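# Move bottle LB from fridge bin to bench

## Task

Find the bottle marked LB among the four in the refrigerator's bin, lift it out and set it upright on the bench, keeping the other three upright inside the refrigerator, then close the refrigerator door. If no bottle carries LB, move none of them, close the door, and press the CALL key on the operator panel until it latches down; pressing CALL wrongly is permanent.

## Robot and tools

ROBOT. Two arms, left_arm and right_arm, each standing on its own carriage (left_rail, always the one at larger y; right_rail) on a single floor track. Each arm has a two-finger gripper. The left gripper's fingers can fold: grip parts near the fingertip quarter of the pads, because nearer the palm a narrow part may slip or be held loosely, and pushing fingertips into a surface folds them silently. The right gripper's fingers are rigid.

SCENE FRAME (used in all results). Fixed to the table: table top z = 0, +z up, +x the direction the arms face, +y to their left. The track runs along y at x = 0 (y = 0 at its middle); the table edge is at x = 0.17 m. Each arm base sits at x = 0, y = its carriage position_m, z = 0.04 m. Positions are in metres, quaternions wxyz, velocities m/s and rad/s. Printed poses may be a few cm off.

GRIPPER AXES. Fingers point along the gripper's +z and close along its y. end_effector_position is the point between the closed pads; fingertips extend about 33 mm past it (less when wide open). A block juts about 10 cm toward the gripper's +x.

execute_actions(actions, cameras). Actions run in sequence. Each action may hold "rows", "steps", "until", and device commands. "rows": up to 15 rows, one per control step (1/30 s). Every row is one flat list of 18 numbers in [-1, 1] covering both arms: left dx, dy, dz, rx, ry, rz, left gripper position, force_limit, speed, then the same nine for the right arm. The six pose numbers are an offset, not a pose: measured from that arm's Hand target as it stood when the action began, in that Hand target's own axes; 1.0 equals 0.6 m or 180 degrees, and rx, ry, rz form one rotation vector. All rows of an action count from the same start, and a repeated offset in a later action moves further. Six zeros re-request the current Hand target. Gripper position: +1 fully open (140 mm), about -0.8 pads touch, -1 closes until blocked. force_limit (-1 gentle to +1 firm) and speed (-1 slow about 30 mm/s, +1 fast about 250 mm/s) both start at +1; faster closes squeeze harder. Resend the previous three gripper numbers to leave a gripper unchanged, since 0 is a real command. "steps": 1 to 450, default 15, at least one per row; after the last row the arm keeps heading to that row's target. For smooth motion ramp offsets gradually (0.01 per row is about 0.18 m/s). Device command: {"left_rail": {"position_m": ...}} with position_m absolute along y (left_rail -0.8 to 1.5, right_rail -1.5 to 0.8 m), speed_m_s 0.01 to 1, acceleration_factor 0.1 to 1, or {"stop": true}. Any bad value refuses the whole call. "until" ends an action early, reading rail fields only, e.g. {"left_rail": {"position_status": ["!=", "moving"]}} or {"all": {"status": "ended"}}; numbers need a comparison. Let a carriage arrive before placing its gripper; keep carriages at least 0.78 m apart. "cameras": names or ["all"]; an empty actions list returns all images.

move(target, speed, blend, stop_force, zero, blocking, cameras). Straight-line paths. target is one 18-number row (same layout, offsets from each Hand target in its own axes) or a list of up to 15 such rows, all counted from the same start. speed in m/s, 0.002 to 3.2, default 0.25. blend in m rounds corners in a list. stop_force 4 to 120 N ends an arm's path on contact; do not rely on it while the gripper rotates, and omit it when backing off a contact. zero (with stop_force) re-zeroes the sensor first. blocking=false returns early; then call wait or stop before sending rows or another move. Paths avoid nothing. The result adds a move: line (done, off_target, held, fault, ...) and limits.

wait(seconds 0 to 10), stop() brakes a running move, zoom_image(camera, region [x0, y0, x1, y1] pixels, at most 504 by 504), zero_wrist_force(arm), finished_scene(scene 1, irreversible). Cameras: cam_high, cam_bench_left, cam_bench_mid, cam_bench_right, cam_left_wrist, cam_right_wrist, all 896x504.

RESULTS. Hand target: the base for next offsets. Joint positions/velocities: rail then six joints per arm. object_status: 0 moving, 1 blocked while opening, 2 blocked while closing (a grip), 3 reached position or pads met. position_measured in counts (3 open, 139 = 60 mm, 230 pads together). Wrist force/torque in gripper axes. Rail position_status: moving, done, contact_stop, time_out, stopped, stopped_with_arm, stopped_for_other_arm, stopped_for_other_carriage; position_answer taken or not_taken (resend once stationary). MOTOR HOT warns of overheating from holding loads or stretched poses.

AVOID. Dropping or releasing moving parts, knocking bottles over, anything leaving the table (track and metal strip count as off). External force near 150 N or joint torque limits (elbow 130, wrist joints 46.9 N m) cause a 10 s fault; arms are stiff, so never aim past a firm contact. Arm-to-arm presses can end the scene. Orientation commands are clipped to 32 degrees from current per step. Avoid paths passing close to an arm's own base.

Each tool is called as name([rows], argument=value, ...), one row to a line, values as JSON.

## Session

execute_actions(actions=[])

Scene clock: 0.00 s.
left_arm: end_effector_position=(+0.3563, +1.2697, +0.5790) position_measured=3 object_status=3 end_effector_quat_wxyz=(+0.000, +0.000, +1.000, +0.000) | right_arm: end_effector_position=(+0.3563, -1.2742, +0.5790) position_measured=3 object_status=3 end_effector_quat_wxyz=(+0.000, +0.000, +1.000, +0.000)
Joint positions: left_arm=[1.191 -0.281 -2.157 1.821 -1.235 -1.571 -0.28] | right_arm=[-1.353 -0.281 -2.157 1.821 -1.235 -1.571 -0.281]
Joint velocities: within noise
Joint torques (N m): no reading
Motor temperatures (°C): left_arm=[34 34 41 41 29 29] | right_arm=[33 33 33 34 36 33]
Wrist force (N): no reading
Wrist torque (N m): no reading
Wrist force, peak (N): no reading
Hand target: left_arm +0.3563, +1.2697, +0.5790; +0.000, +0.000, +1.000, +0.000 | right_arm +0.3563, -1.2742, +0.5790; +0.000, +0.000, +1.000, +0.000
Tool commands: left_gripper/position=+1.0 left_gripper/force_limit=+1.0 left_gripper/speed=+1.0 right_gripper/position=+1.0 right_gripper/force_limit=+1.0 right_gripper/speed=+1.0
left_rail: position_m=1.191 position_status=done
right_rail: position_m=-1.353 position_status=done

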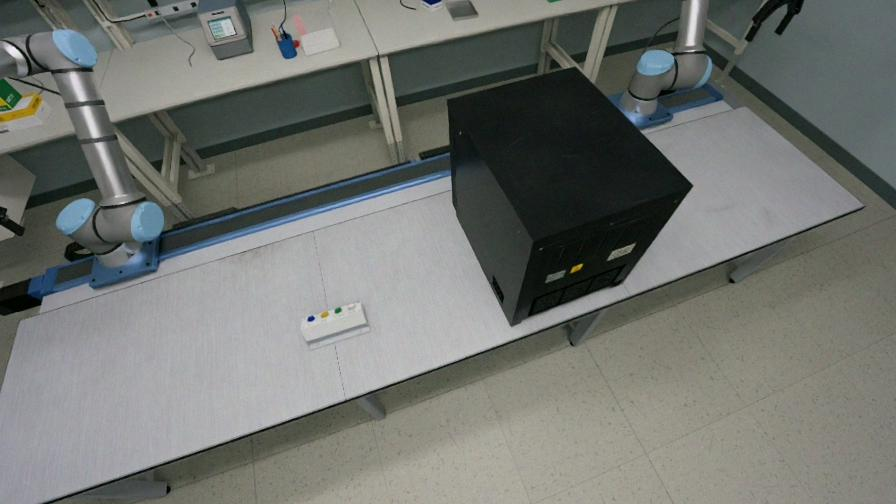

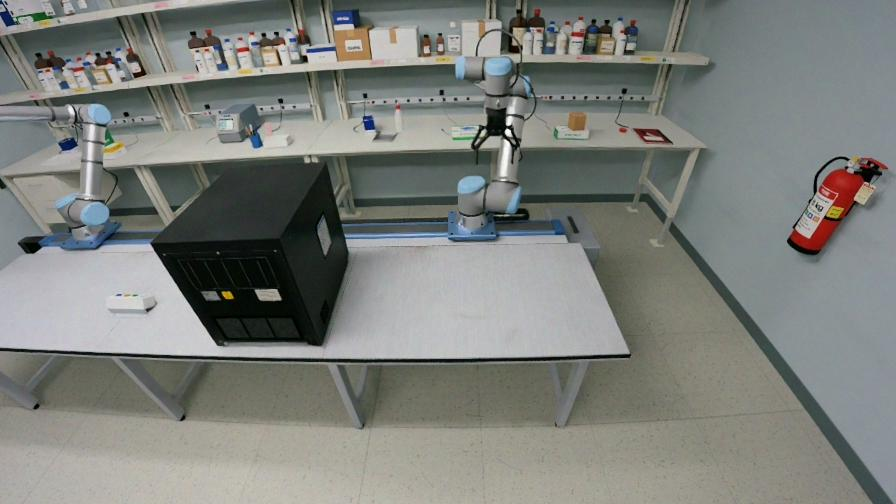

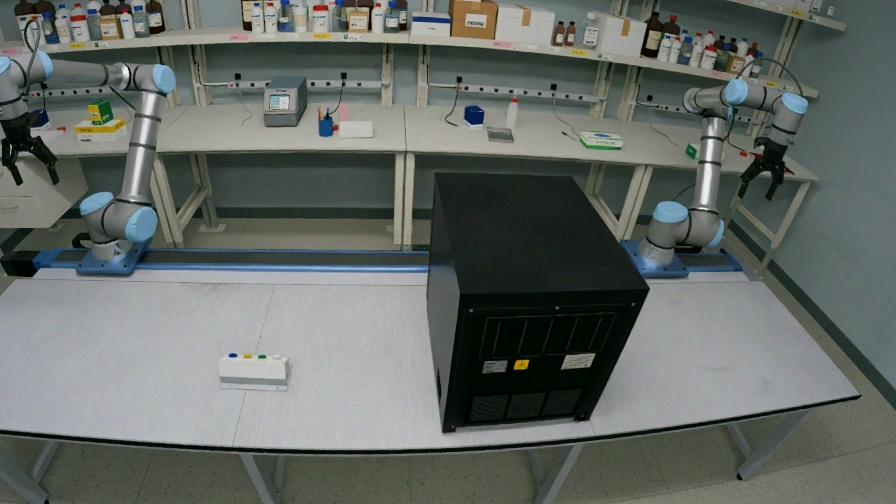

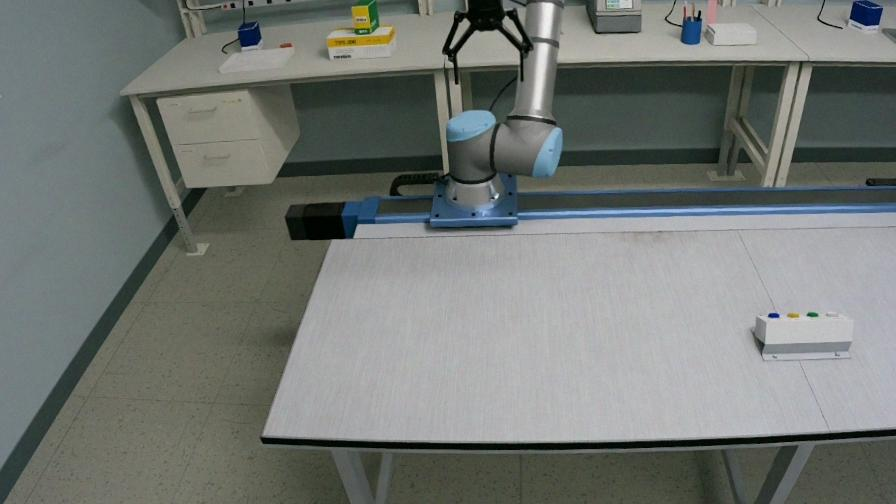

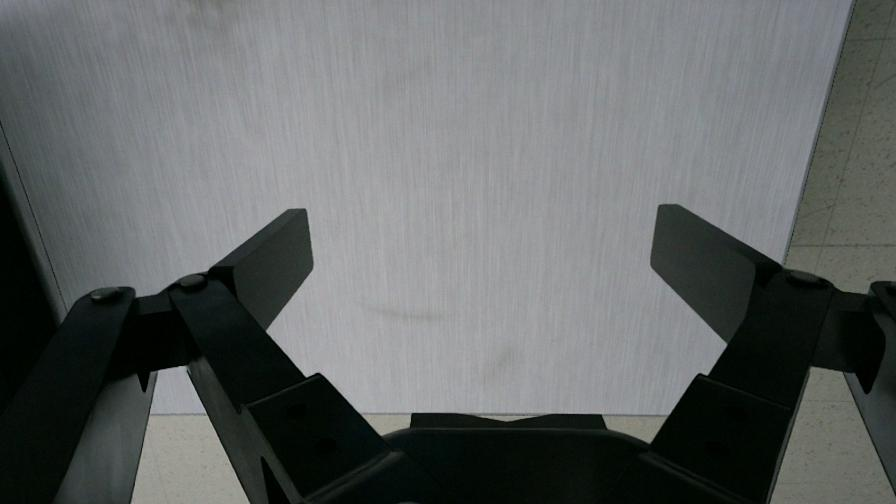

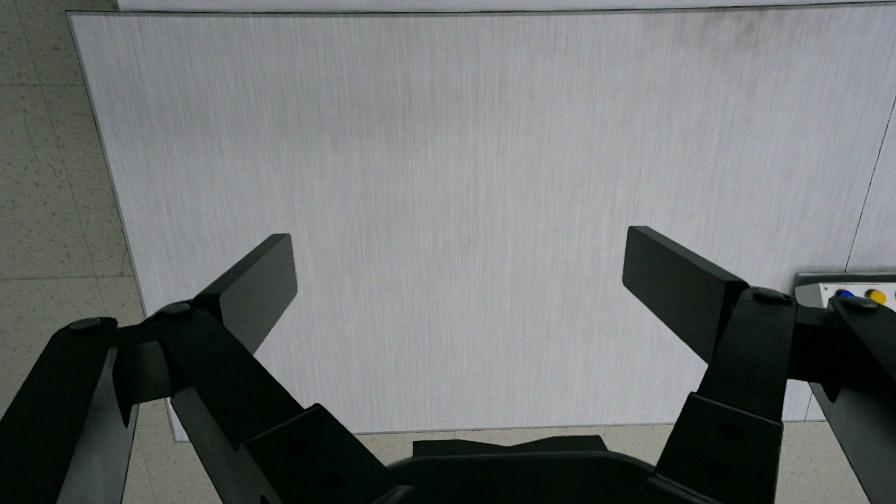

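execute_actions([
  {"right_rail":{"position_m":-0.9},"steps":150,"until":{"right_rail":{"position_status":["!=","moving"]}}},
])

move(target=[0,0,0,0,0,0,1,1,1,0.677,0.785,0.05,-0.383,0.25,0.536,1,1,1], speed=0.5, cameras=["cam_right_wrist","cam_bench_mid"])

Scene clock: 34.60 s.
left_arm: end_effector_position=(+0.3563, +1.2697, +0.5790) position_measured=3 object_status=3 end_effector_quat_wxyz=(+0.000, +0.000, +1.000, +0.000) | right_arm: end_effector_position=(+0.3563, -0.8214, +0.5790) position_measured=3 object_status=3 end_effector_quat_wxyz=(+0.000, +0.000, +1.000, +0.000)
Joint positions: left_arm=[1.191 -0.281 -2.157 1.821 -1.235 -1.571 -0.28] | right_arm=[-0.9 -0.281 -2.157 1.821 -1.235 -1.571 -0.281]
Joint torques (N m): left_arm=[2.22 0.5 -52.52 -4.59 0.06 -0.04] | right_arm=[-0.33 3.4 -44.46 -4.57 -0.34 -0.72]
Wrist force (N): left_arm=[0.1 0.1 0.4] | right_arm=[0.3 -0.1 0.0]
Wrist torque (N m): left_arm=[0.01 -0.02 0.00] | right_arm=[-0.01 -0.08 0.00]
Wrist force, peak (N): left_arm=[0.6 0.4 0.2] | right_arm=[0.2 -2.8 0.2]
Hand target: left_arm +0.3563, +1.2697, +0.5790; +0.000, +0.000, +1.000, +0.000 | right_arm +0.3563, -0.8214, +0.5790; +0.000, +0.000, +1.000, +0.000
Tool commands: left_gripper/position=+1.0 left_gripper/force_limit=+1.0 left_gripper/speed=+1.0 right_gripper/position=+1.0 right_gripper/force_limit=+1.0 right_gripper/speed=+1.0
left_rail: position_m=1.191 position_status=done
right_rail: position_m=-0.900 position_status=done

Scene clock: 38.17 s.
left_arm: end_effector_position=(+0.3563, +1.2697, +0.5790) position_measured=3 object_status=3 end_effector_quat_wxyz=(+0.000, +0.000, +1.000, +0.000) | right_arm: end_effector_position=(-0.0498, -0.3503, +0.5490) position_measured=3 object_status=3 end_effector_quat_wxyz=(-0.317, +0.680, +0.448, +0.486)
Joint positions: left_arm=[1.191 -0.281 -2.157 1.821 -1.235 -1.571 -0.28] | right_arm=[-0.9 -0.365 -3.306 2.146 -0.543 -0.335 1.707]
Joint torques (N m): left_arm=[-0.62 -1.48 -52.96 -4.45 0.45 -0.18] | right_arm=[6.92 56.42 -10.55 -8.28 5.69 1.89]
Wrist force (N): left_arm=[0.1 -0.1 0.1] | right_arm=[2.2 0.4 1.4]
Wrist torque (N m): left_arm=[-0.01 -0.02 0.00] | right_arm=[0.16 -0.46 -0.05]
Wrist force, peak (N): left_arm=[-0.2 0.8 0.3] | right_arm=[2.8 0.6 1.2]
Hand target: left_arm +0.3563, +1.2697, +0.5790; +0.000, +0.000, +1.000, +0.000 | right_arm -0.0499, -0.3504, +0.5489; -0.317, +0.680, +0.448, +0.486
Off the commanded pose: left_arm 0.000 m, 0 deg | right_arm 0.000 m, 0 deg.
left_rail: position_m=1.191 position_status=done
right_rail: position_m=-0.900 position_status=done
shoulder posture changed (right arm): the wrist came as close to joint 2's axis as it can, and the arm is now in the other of its two shoulder postures.
move: done
Images, in order (width x height): cam_bench_mid 896x504, cam_right_wrist 896x504.

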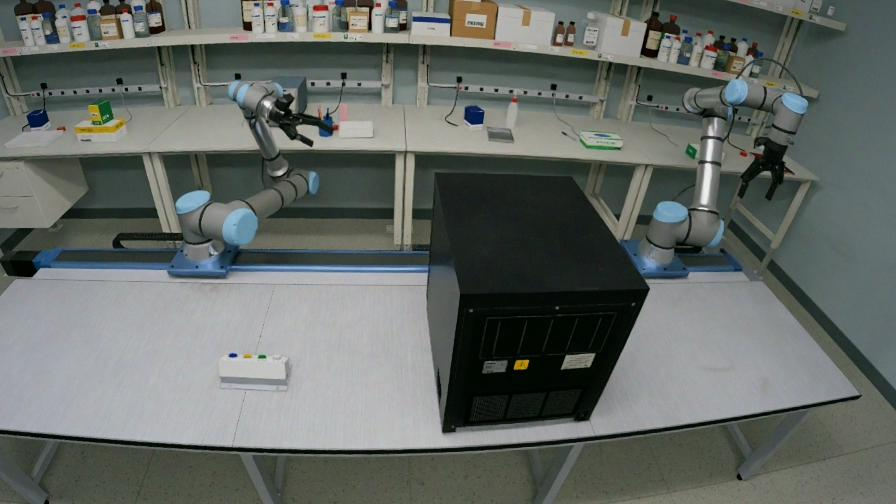

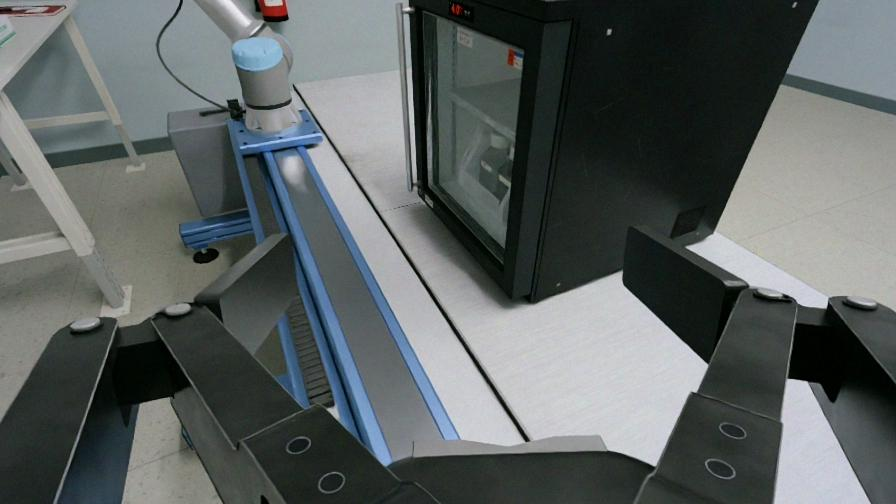

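zoom_image(camera="cam_right_wrist", region=[380, 0, 620, 310])

Scaled by 1.626 from the camera's 896x504 image, which has a finer 1280x720 frame.

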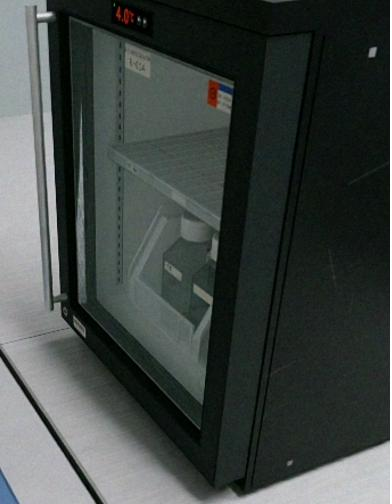

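move([
  [0.26,-0.533,0,0.24,0.05,-0.37,1,1,1,0,0,0,0,0,0,1,1,1],
  [0.677,-0.983,0.13,0.485,0.099,-0.741,1,1,1,0,0,0,0,0,0,1,1,1],
], speed=0.4, blend=0.05, cameras=["cam_bench_mid","cam_left_wrist","cam_right_wrist"])

Scene clock: 90.47 s.
left_arm: end_effector_position=(-0.0498, +0.6799, +0.5010) position_measured=3 object_status=3 end_effector_quat_wxyz=(+0.110, +0.819, -0.170, +0.536) | right_arm: end_effector_position=(-0.0498, -0.3504, +0.5489) position_measured=3 object_status=3 end_effector_quat_wxyz=(-0.317, +0.680, +0.448, +0.486)
Joint positions: left_arm=[1.191 -2.631 -1.823 1.962 -0.762 -0.757 -5.798] | right_arm=[-0.9 -0.364 -3.306 2.146 -0.543 -0.335 1.707]
Joint torques (N m): left_arm=[18.63 -11.79 -57.8 1.28 -1.01 -3.44] | right_arm=[11.26 59.54 -10.29 -7.65 5.87 2.14]
Wrist force (N): left_arm=[1.2 -0.6 1.7] | right_arm=[2.1 0.7 1.7]
Wrist torque (N m): left_arm=[-0.13 -0.40 0.08] | right_arm=[0.24 -0.43 -0.05]
Wrist force, peak (N): left_arm=[1.1 -1.0 1.7] | right_arm=[2.7 0.7 1.8]
Hand target: left_arm -0.0499, +0.6799, +0.5010; +0.109, +0.819, -0.170, +0.536 | right_arm -0.0498, -0.3504, +0.5489; -0.317, +0.680, +0.448, +0.486
Off the commanded pose: left_arm 0.000 m, 0 deg | right_arm 0.000 m, 0 deg.
left_rail: position_m=1.191 position_status=done
right_rail: position_m=-0.900 position_status=done
move: done; limits=paced
Images, in order (width x height): cam_bench_mid 896x504, cam_left_wrist 896x504, cam_right_wrist 896x504.

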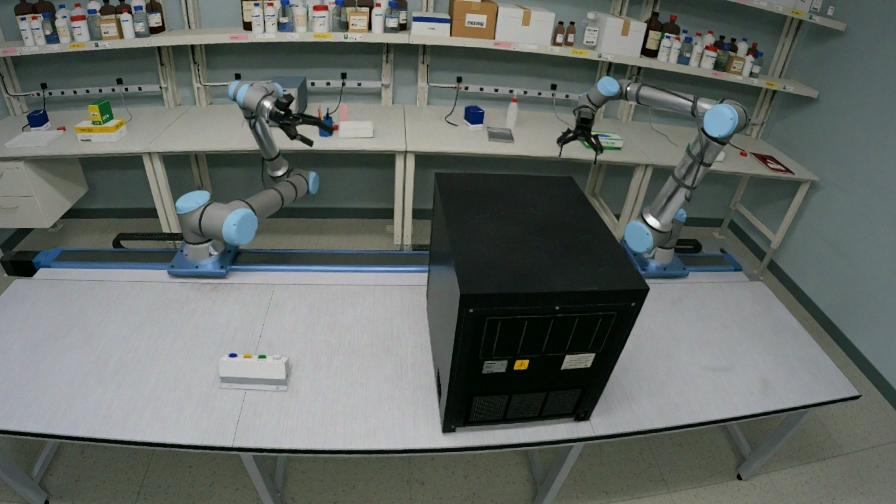

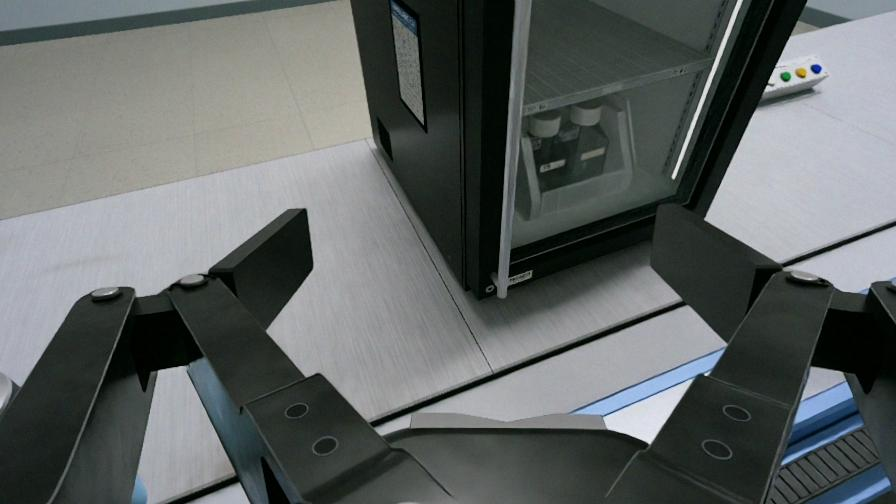

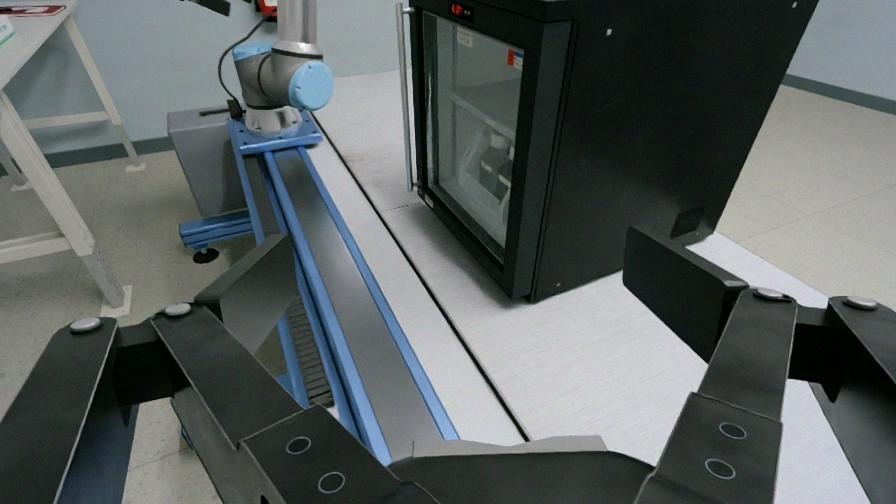

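zoom_image(camera="cam_left_wrist", region=[510, 80, 650, 210])

Scaled by 3.600 from the camera's 896x504 image, which has a finer 1280x720 frame.

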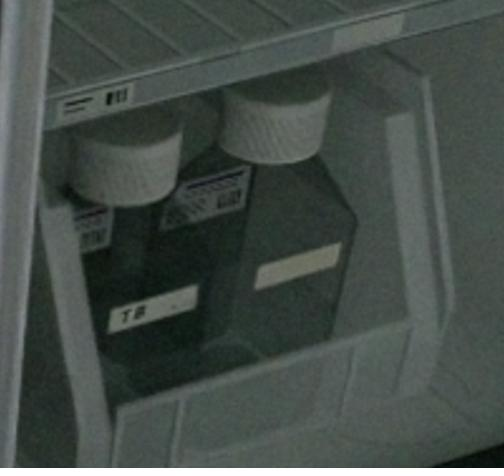

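move(target=[-0.117,0.219,0.446,0.124,0.129,-0.026,0.3,0,0,0,0,0,0,0,0,1,1,1], speed=0.3, cameras=["cam_left_wrist","cam_right_wrist"])

Scene clock: 124.43 s.
left_arm: end_effector_position=(+0.0975, +0.4738, +0.3291) position_measured=91 object_status=3 end_effector_quat_wxyz=(+0.003, +0.707, -0.005, +0.707) | right_arm: end_effector_position=(-0.0498, -0.3504, +0.5489) position_measured=3 object_status=3 end_effector_quat_wxyz=(-0.317, +0.680, +0.448, +0.486)
Joint positions: left_arm=[1.191 -2.132 -1.127 1.733 -0.606 -0.549 -6.279] | right_arm=[-0.9 -0.364 -3.306 2.146 -0.543 -0.335 1.707]
Joint torques (N m): left_arm=[15.92 -60.75 -47.89 3.85 -2.41 -2.59] | right_arm=[8.33 54.32 -12.38 -7.36 5.6 2.41]
Wrist force (N): left_arm=[1.5 -1.0 2.3] | right_arm=[2.0 0.8 1.6]
Wrist torque (N m): left_arm=[-0.13 -0.50 0.10] | right_arm=[0.25 -0.40 -0.05]
Wrist force, peak (N): left_arm=[-0.9 1.2 3.9] | right_arm=[2.5 1.0 1.8]
Hand target: left_arm +0.0976, +0.4737, +0.3290; +0.003, +0.707, -0.005, +0.707 | right_arm -0.0498, -0.3504, +0.5489; -0.317, +0.680, +0.448, +0.486
Off the commanded pose: left_arm 0.000 m, 0 deg | right_arm 0.000 m, 0 deg.
left_rail: position_m=1.191 position_status=done
right_rail: position_m=-0.900 position_status=done
move: done
Images, in order (width x height): cam_left_wrist 896x504, cam_right_wrist 896x504.

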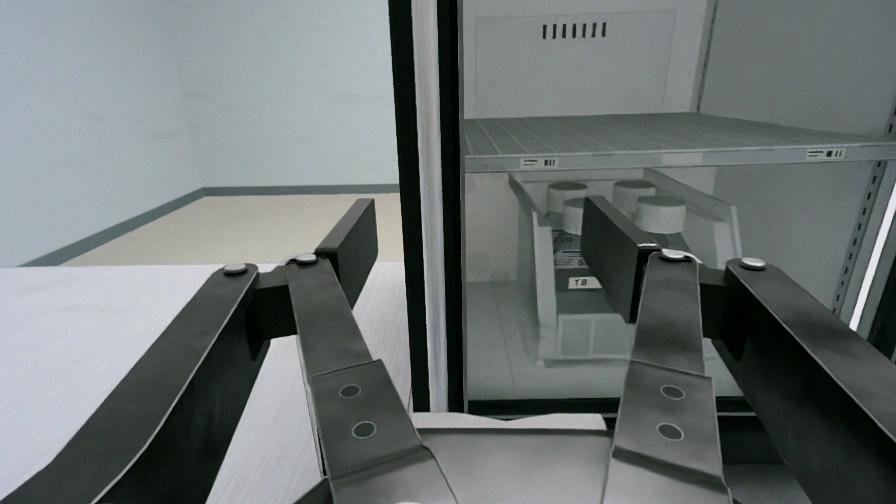

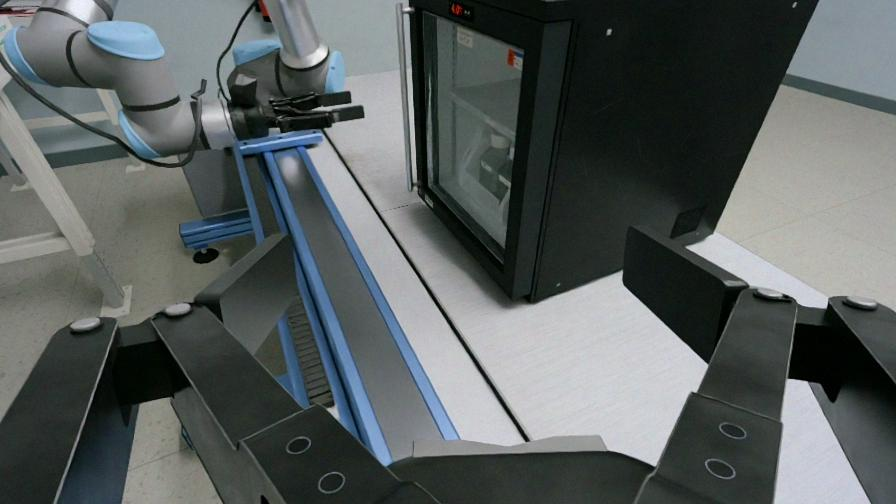

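zoom_image(camera="cam_left_wrist", region=[500, 150, 760, 370])

Scaled by 1.938 from the camera's 896x504 image, which has a finer 1280x720 frame.

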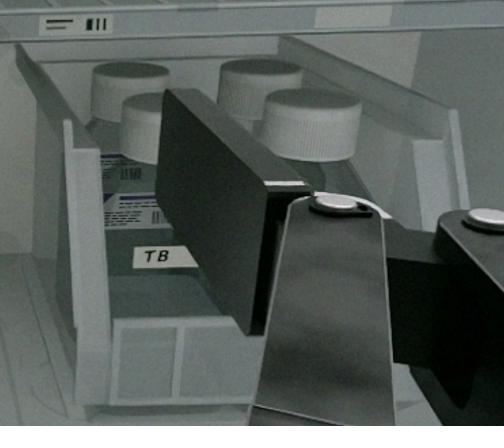

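move(target=[0,-0.047,0.117,0,0,0,0.3,0,0,0,0,0,0,0,0,1,1,1], speed=0.2, cameras=["cam_left_wrist","cam_right_wrist"])

zoom_image(camera="cam_right_wrist", region=[220, 0, 520, 220])

Scene clock: 132.27 s.
left_arm: end_effector_position=(+0.1679, +0.5010, +0.3291) position_measured=91 object_status=3 end_effector_quat_wxyz=(+0.003, +0.707, -0.005, +0.707) | right_arm: end_effector_position=(-0.0498, -0.3504, +0.5489) position_measured=3 object_status=3 end_effector_quat_wxyz=(-0.317, +0.680, +0.448, +0.486)
Joint positions: left_arm=[1.191 -2.066 -1.192 1.831 -0.64 -0.483 -6.28] | right_arm=[-0.9 -0.364 -3.306 2.146 -0.543 -0.335 1.707]
Joint torques (N m): left_arm=[16.33 -93.73 -32.57 -0.88 2.01 2.53] | right_arm=[10.1 57.44 -12.96 -7.05 5.61 2.38]
Wrist force (N): left_arm=[1.3 -0.8 2.6] | right_arm=[2.2 0.6 1.4]
Wrist torque (N m): left_arm=[-0.08 -0.43 -0.21] | right_arm=[0.22 -0.44 -0.06]
Wrist force, peak (N): left_arm=[1.5 -1.6 4.0] | right_arm=[2.6 0.6 1.8]
Hand target: left_arm +0.1681, +0.5011, +0.3291; +0.003, +0.707, -0.005, +0.707 | right_arm -0.0498, -0.3504, +0.5489; -0.317, +0.680, +0.448, +0.486
Off the commanded pose: left_arm 0.000 m, 0 deg | right_arm 0.000 m, 0 deg.
left_rail: position_m=1.191 position_status=done
right_rail: position_m=-0.900 position_status=done
move: done
Images, in order (width x height): cam_left_wrist 896x504, cam_right_wrist 896x504.

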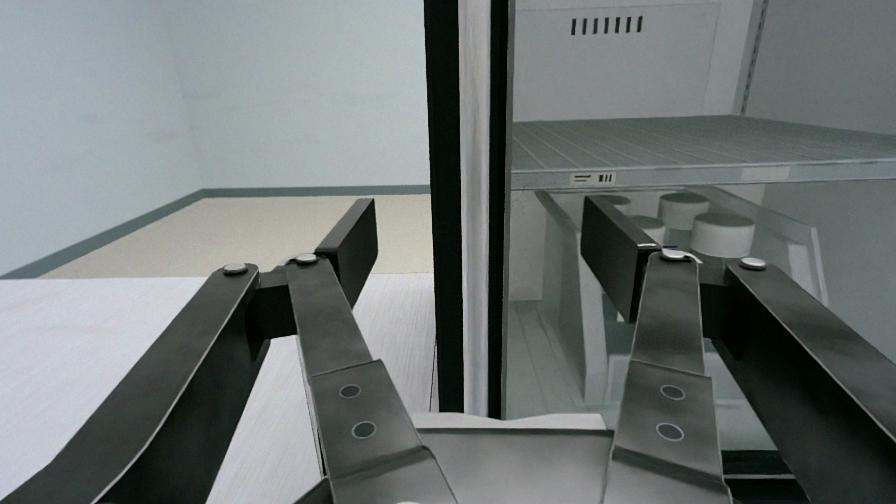

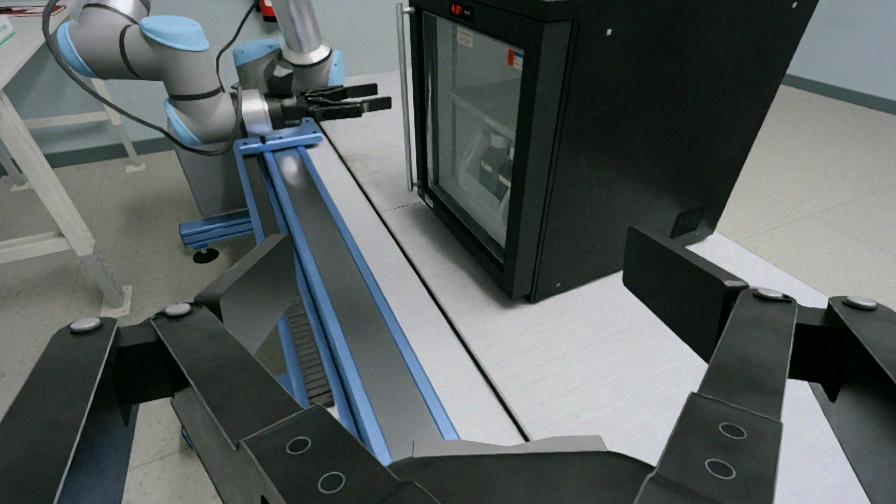

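Scaled by 1.680 from the camera's 896x504 image, which has a finer 1280x720 frame.

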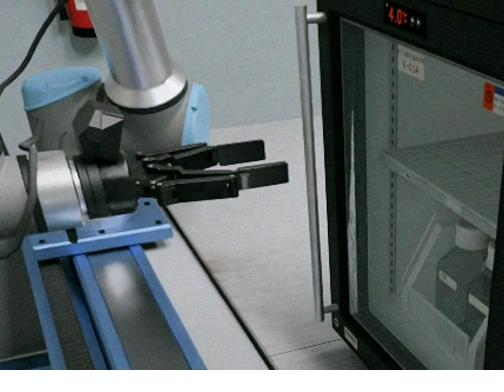

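move([
  [0,0,0.117,0,0,0,0.3,0,-0.5,0,0,0,0,0,0,1,1,1],
  [0,0,0.117,0,0,0,-1,-0.5,-0.8,0,0,0,0,0,0,1,1,1],
], speed=0.15, cameras=["cam_left_wrist","cam_right_wrist"])

zoom_image(camera="cam_right_wrist", region=[220, 0, 520, 220])

Scene clock: 144.27 s.
left_arm: end_effector_position=(+0.2383, +0.5003, +0.3290) position_measured=200 object_status=0 end_effector_quat_wxyz=(+0.003, +0.707, -0.005, +0.707) | right_arm: end_effector_position=(-0.0498, -0.3504, +0.5489) position_measured=3 object_status=3 end_effector_quat_wxyz=(-0.317, +0.680, +0.448, +0.486)
Joint positions: left_arm=[1.191 -1.972 -1.21 1.858 -0.649 -0.389 -6.279] | right_arm=[-0.9 -0.364 -3.306 2.146 -0.543 -0.335 1.707]
Joint torques (N m): left_arm=[19.47 -85.08 -42.39 -1.29 14.5 2.36] | right_arm=[6.98 58.46 -13.05 -7.57 6.04 1.68]
Wrist force (N): left_arm=[1.9 -31.0 -38.2] | right_arm=[2.3 0.6 1.2]
Wrist torque (N m): left_arm=[1.80 -0.44 -0.17] | right_arm=[0.20 -0.48 -0.05]
Wrist force, peak (N): left_arm=[1.9 -31.2 -38.4] | right_arm=[2.4 0.8 2.0]
Hand target: left_arm +0.2383, +0.5002, +0.3291; +0.003, +0.707, -0.005, +0.707 | right_arm -0.0498, -0.3504, +0.5489; -0.317, +0.680, +0.448, +0.486
Off the commanded pose: left_arm 0.000 m, 0 deg | right_arm 0.000 m, 0 deg.
left_rail: position_m=1.191 position_status=done
right_rail: position_m=-0.900 position_status=done
move: done
Images, in order (width x height): cam_left_wrist 896x504, cam_right_wrist 896x504.

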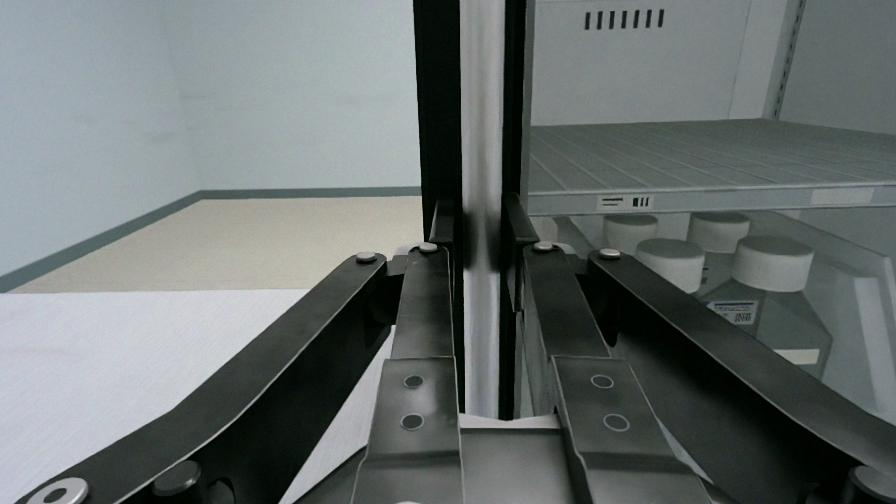

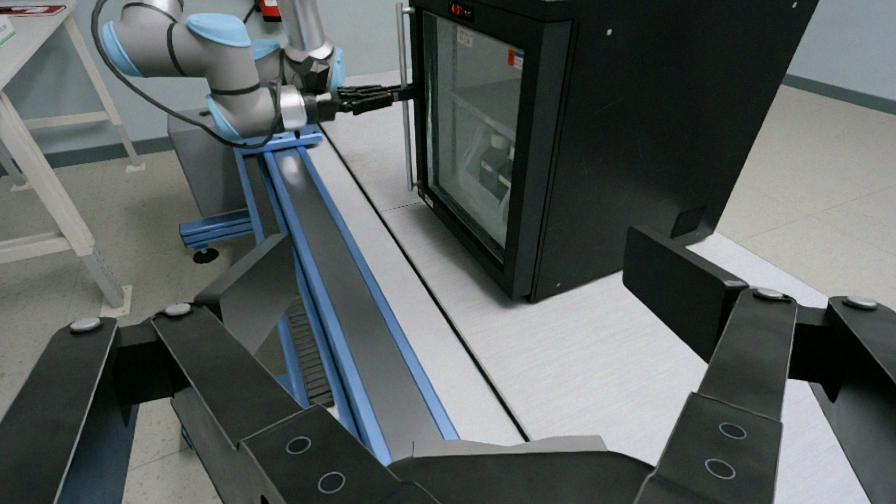

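Scaled by 1.680 from the camera's 896x504 image, which has a finer 1280x720 frame.

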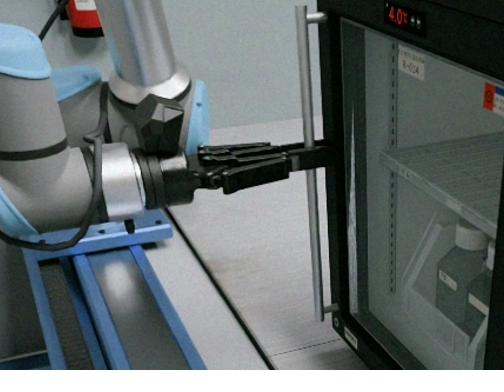

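move([
  [0,0,0,0,0,0,0.1,-1,-0.6,0,0,0,0,0,0,1,1,1],
  [0,-0.006,-0.022,0,0,0,0.1,-1,-0.6,0,0,0,0,0,0,1,1,1],
  [0,-0.006,-0.022,0,0,0,-1,-0.6,-1,0,0,0,0,0,0,1,1,1],
], speed=0.1)

wait(seconds=1, cameras=["cam_left_wrist"])

Scene clock: 151.37 s.
left_arm: end_effector_position=(+0.2251, +0.5039, +0.3291) position_measured=202 object_status=0 end_effector_quat_wxyz=(+0.003, +0.707, -0.005, +0.707) | right_arm: end_effector_position=(-0.0498, -0.3504, +0.5489) position_measured=3 object_status=3 end_effector_quat_wxyz=(-0.317, +0.680, +0.448, +0.486)
Joint positions: left_arm=[1.191 -1.992 -1.212 1.861 -0.65 -0.409 -6.279] | right_arm=[-0.9 -0.364 -3.306 2.146 -0.543 -0.335 1.707]
Joint torques (N m): left_arm=[-12.92 -89.26 -32.04 5.59 -14.59 -1.87] | right_arm=[5.27 57.65 -12.89 -7.37 5.51 1.76]
Wrist force (N): left_arm=[-0.3 31.7 10.3] | right_arm=[2.4 0.9 1.5]
Wrist torque (N m): left_arm=[-0.99 -0.93 -0.31] | right_arm=[0.28 -0.48 -0.05]
Wrist force, peak (N): left_arm=[2.1 -32.3 -39.0] | right_arm=[2.8 0.4 1.6]
Hand target: left_arm +0.2251, +0.5040, +0.3291; +0.003, +0.707, -0.005, +0.707 | right_arm -0.0498, -0.3504, +0.5489; -0.317, +0.680, +0.448, +0.486
Off the commanded pose: left_arm 0.000 m, 0 deg | right_arm 0.000 m, 0 deg.
left_rail: position_m=1.191 position_status=done
right_rail: position_m=-0.900 position_status=done
move: done

Scene clock: 152.37 s.
left_arm: end_effector_position=(+0.2251, +0.5040, +0.3291) position_measured=202 object_status=2 end_effector_quat_wxyz=(+0.003, +0.707, -0.005, +0.707) | right_arm: end_effector_position=(-0.0498, -0.3504, +0.5489) position_measured=3 object_status=3 end_effector_quat_wxyz=(-0.317, +0.680, +0.448, +0.486)
Joint positions: left_arm=[1.191 -1.992 -1.212 1.861 -0.65 -0.409 -6.279] | right_arm=[-0.9 -0.364 -3.306 2.146 -0.543 -0.335 1.707]
Joint torques (N m): left_arm=[-4.01 -87.17 -31.29 7.13 -15.26 -1.65] | right_arm=[7.14 55.65 -12.45 -7.6 6.19 2.18]
Wrist force (N): left_arm=[-0.7 33.6 10.3] | right_arm=[2.1 0.9 1.7]
Wrist torque (N m): left_arm=[-1.03 -0.89 -0.31] | right_arm=[0.26 -0.43 -0.05]
Wrist force, peak (N): left_arm=[-0.5 33.9 10.8] | right_arm=[2.3 0.9 1.8]
Hand target: left_arm +0.2251, +0.5040, +0.3291; +0.003, +0.707, -0.005, +0.707 | right_arm -0.0498, -0.3504, +0.5489; -0.317, +0.680, +0.448, +0.486
Tool commands: left_gripper/position=-1.0 left_gripper/force_limit=-0.6 left_gripper/speed=-1.0 right_gripper/position=+1.0 right_gripper/force_limit=+1.0 right_gripper/speed=+1.0
Off the commanded pose: left_arm 0.000 m, 0 deg | right_arm 0.000 m, 0 deg.
left_rail: position_m=1.191 position_status=done
right_rail: position_m=-0.900 position_status=done
wait: 1.00 s
Images, in order (width x height): cam_left_wrist 896x504.

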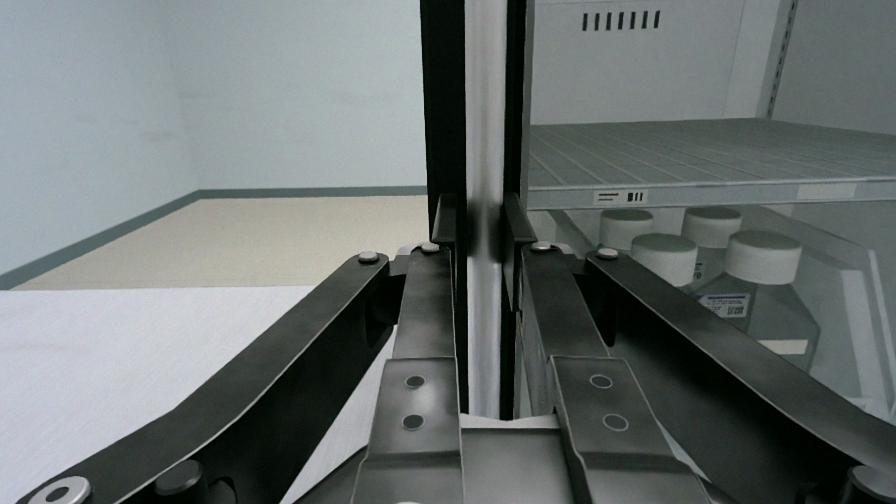

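move([
  [0,0.003,0,0,0,0,-1,-0.6,-1,0,0,0,0,0,0,1,1,1],
  [0,0.017,-0.067,0,0,0,-1,-0.6,-1,0,0,0,0,0,0,1,1,1],
  [0,0.038,-0.132,0,0,0,-1,-0.6,-1,0,0,0,0,0,0,1,1,1],
], speed=0.06, blend=[0,0.005,0], cameras=["cam_left_wrist","cam_right_wrist"])

Scene clock: 162.40 s.
left_arm: end_effector_position=(+0.1458, +0.4823, +0.3290) position_measured=209 object_status=2 end_effector_quat_wxyz=(+0.003, +0.707, -0.005, +0.707) | right_arm: end_effector_position=(-0.0498, -0.3504, +0.5489) position_measured=3 object_status=3 end_effector_quat_wxyz=(-0.317, +0.680, +0.448, +0.486)
Joint positions: left_arm=[1.191 -2.081 -1.158 1.781 -0.623 -0.498 -6.279] | right_arm=[-0.9 -0.364 -3.306 2.146 -0.543 -0.335 1.707]
Joint torques (N m): left_arm=[-16.62 -49.76 -65.69 -2.01 18.68 -2.99] | right_arm=[8.38 59.24 -13.42 -7.16 5.63 1.66]
Wrist force (N): left_arm=[11.2 -55.6 -14.4] | right_arm=[2.3 0.6 1.6]
Wrist torque (N m): left_arm=[1.77 -0.70 -0.37] | right_arm=[0.19 -0.47 -0.05]
Wrist force, peak (N): left_arm=[11.2 -55.7 -14.6] | right_arm=[2.6 0.8 1.8]
Hand target: left_arm +0.1457, +0.4822, +0.3290; +0.003, +0.707, -0.005, +0.707 | right_arm -0.0498, -0.3504, +0.5489; -0.317, +0.680, +0.448, +0.486
Off the commanded pose: left_arm 0.000 m, 0 deg | right_arm 0.000 m, 0 deg.
left_rail: position_m=1.191 position_status=done
right_rail: position_m=-0.900 position_status=done
move: done
Images, in order (width x height): cam_left_wrist 896x504, cam_right_wrist 896x504.

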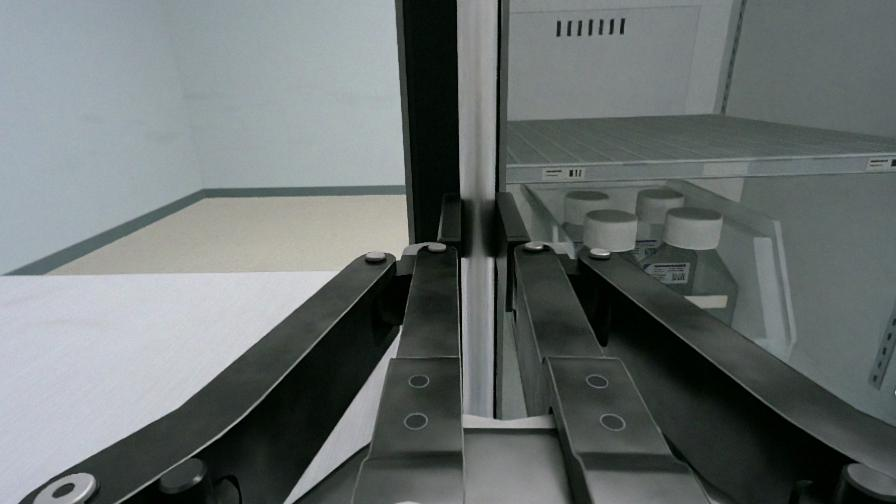

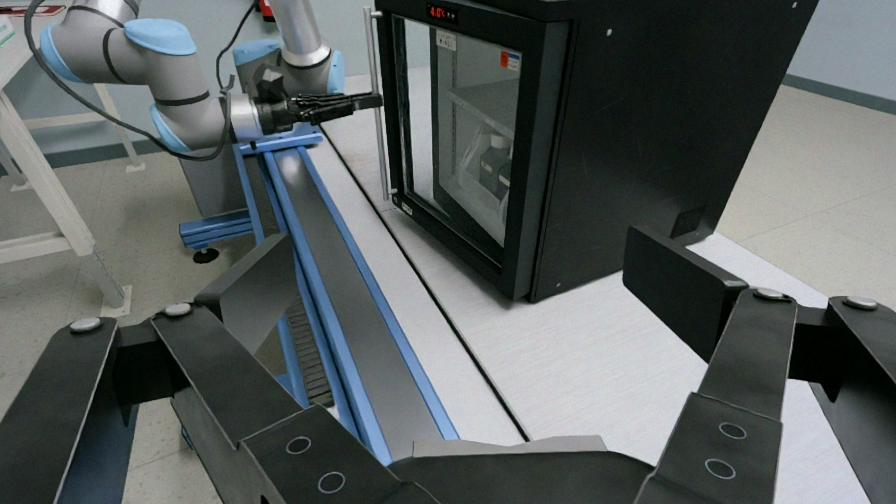

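move([
  [0,-0.0117,0,0,0,0,-1,-0.6,-1,0,0,0,0,0,0,1,1,1],
  [0,0.0198,-0.084,0.04,0,0,-1,-0.6,-1,0,0,0,0,0,0,1,1,1],
  [0,0.0627,-0.163,0.08,0,0,-1,-0.6,-1,0,0,0,0,0,0,1,1,1],
], speed=0.08, blend=[0,0.005,0])

Scene clock: 180.13 s.
left_arm: end_effector_position=(+0.1322, +0.4800, +0.3291) position_measured=209 object_status=2 end_effector_quat_wxyz=(-0.003, +0.708, +0.003, +0.706) | right_arm: end_effector_position=(-0.0498, -0.3504, +0.5489) position_measured=3 object_status=3 end_effector_quat_wxyz=(-0.317, +0.680, +0.448, +0.486)
Joint positions: left_arm=[1.191 -2.091 -1.142 1.753 -0.616 -0.53 -6.279] | right_arm=[-0.9 -0.364 -3.306 2.146 -0.543 -0.335 1.707]
Joint torques (N m): left_arm=[-0.67 -78.1 -40.08 1.71 -3.12 -0.64] | right_arm=[7.65 58.02 -14.18 -6.85 5.14 2.03]
Wrist force (N): left_arm=[6.4 4.4 6.7] | right_arm=[2.3 0.7 1.7]
Wrist torque (N m): left_arm=[-0.21 -0.82 -0.33] | right_arm=[0.23 -0.47 -0.05]
Wrist force, peak (N): left_arm=[-9.6 110.8 45.5] | right_arm=[2.7 0.7 1.7]
Hand target: left_arm +0.1322, +0.4800, +0.3291; -0.003, +0.708, +0.003, +0.706 (not the last commanded pose) | right_arm -0.0498, -0.3504, +0.5489; -0.317, +0.680, +0.448, +0.486
Tool commands: left_gripper/position=-1.0 left_gripper/force_limit=-0.6 left_gripper/speed=-1.0 right_gripper/position=+1.0 right_gripper/force_limit=+1.0 right_gripper/speed=+1.0
Off the commanded pose: left_arm 0.091 m, 13 deg | right_arm 0.000 m, 0 deg.
FORCE FAULT: contact force on the left arm reached its limit, and that arm stopped for 10 seconds. The contact can be on any part of that arm, not only on its tool. That arm's remaining commands of this call were not run. That arm's target is now where it stood when the stop ended, not its last command. That arm accepts commands again.
left_rail: position_m=1.191 position_status=done
right_rail: position_m=-0.900 position_status=done
move: fault (left_arm); path passed 1 of 3 targets

move([
  [0,0,0,0,0,0,0.1,-1,-0.6,0,0,0,0,0,0,1,1,1],
  [0,0,-0.17,0,0,0,0.1,-1,-0.6,0,0,0,0,0,0,1,1,1],
], speed=0.2)

execute_actions([
  {"left_rail":{"position_m":1.45,"acceleration_factor":0.5,"speed_m_s":0.5},"steps":150,"until":{"left_rail":{"position_status":["!=","moving"]}}},
], cameras=["cam_left_wrist","cam_right_wrist"])

Scene clock: 195.90 s.
left_arm: end_effector_position=(+0.0304, +0.4790, +0.3294) position_measured=117 object_status=3 end_effector_quat_wxyz=(-0.003, +0.708, +0.003, +0.706) | right_arm: end_effector_position=(-0.0498, -0.3504, +0.5489) position_measured=3 object_status=3 end_effector_quat_wxyz=(-0.317, +0.680, +0.448, +0.486)
Joint positions: left_arm=[1.191 -2.205 -1.092 1.675 -0.587 -0.644 -6.28] | right_arm=[-0.9 -0.364 -3.306 2.146 -0.543 -0.335 1.707]
Joint torques (N m): left_arm=[-14.4 -67.24 -46.25 5.11 -2.97 -2.71] | right_arm=[6.4 58.82 -16.43 -7.4 6.18 1.42]
Wrist force (N): left_arm=[-5.1 -3.7 3.1] | right_arm=[2.1 0.8 1.8]
Wrist torque (N m): left_arm=[-0.73 1.00 0.10] | right_arm=[0.26 -0.43 -0.05]
Wrist force, peak (N): left_arm=[6.3 4.9 7.0] | right_arm=[2.5 0.8 1.8]
Hand target: left_arm +0.0302, +0.4790, +0.3294; -0.003, +0.708, +0.003, +0.706 | right_arm -0.0498, -0.3504, +0.5489; -0.317, +0.680, +0.448, +0.486
Off the commanded pose: left_arm 0.000 m, 0 deg | right_arm 0.000 m, 0 deg.
left_rail: position_m=1.191 position_status=done
right_rail: position_m=-0.900 position_status=done
move: done

Scene clock: 197.63 s.
left_arm: end_effector_position=(+0.0302, +0.7379, +0.3294) position_measured=117 object_status=3 end_effector_quat_wxyz=(-0.003, +0.708, +0.003, +0.706) | right_arm: end_effector_position=(-0.0498, -0.3504, +0.5489) position_measured=3 object_status=3 end_effector_quat_wxyz=(-0.317, +0.680, +0.448, +0.486)
Joint positions: left_arm=[1.45 -2.205 -1.092 1.674 -0.587 -0.644 -6.28] | right_arm=[-0.9 -0.364 -3.306 2.146 -0.543 -0.335 1.707]
Joint torques (N m): left_arm=[-12.1 -70.94 -41.31 2.97 -1.03 -2.76] | right_arm=[5.73 58.02 -16.35 -7.19 5.62 1.71]
Wrist force (N): left_arm=[-5.6 -3.8 3.0] | right_arm=[2.3 0.9 1.7]
Wrist torque (N m): left_arm=[-0.75 1.11 0.10] | right_arm=[0.26 -0.48 -0.05]
Wrist force, peak (N): left_arm=[-5.6 -4.9 3.2] | right_arm=[2.8 0.6 1.8]
Hand target: left_arm +0.0302, +0.7379, +0.3294; -0.003, +0.708, +0.003, +0.706 | right_arm -0.0498, -0.3504, +0.5489; -0.317, +0.680, +0.448, +0.486
Tool commands: left_gripper/position=+0.1 left_gripper/force_limit=-1.0 left_gripper/speed=-0.6 right_gripper/position=+1.0 right_gripper/force_limit=+1.0 right_gripper/speed=+1.0
Off the commanded pose: left_arm 0.000 m, 0 deg | right_arm 0.000 m, 0 deg.
left_rail: position_m=1.450 speed_m_s=0.50 position_status=done
right_rail: position_m=-0.900 position_status=done
Images, in order (width x height): cam_left_wrist 896x504, cam_right_wrist 896x504.

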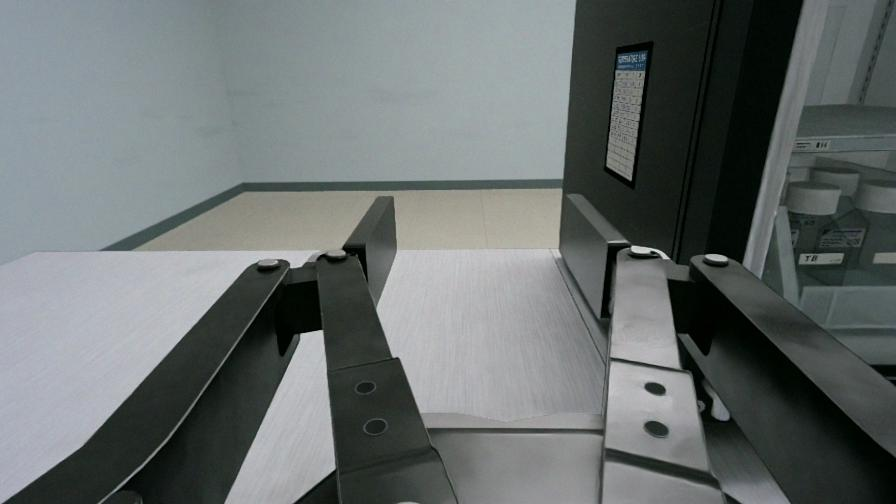

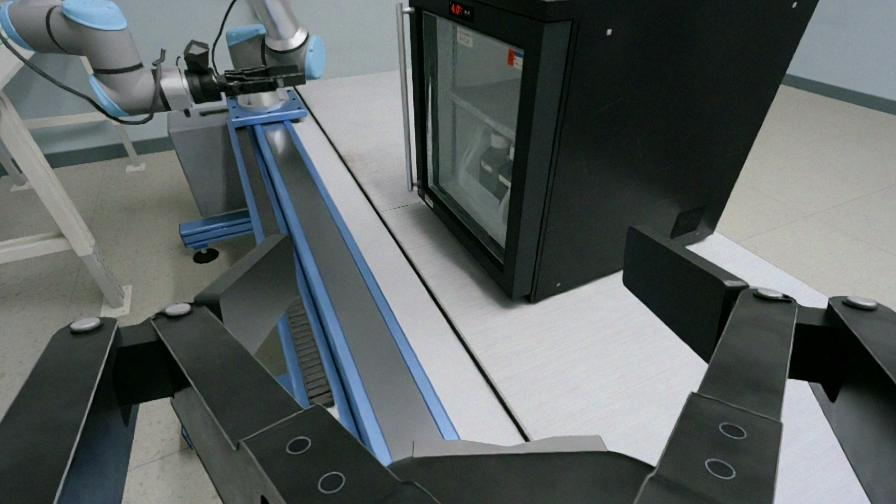

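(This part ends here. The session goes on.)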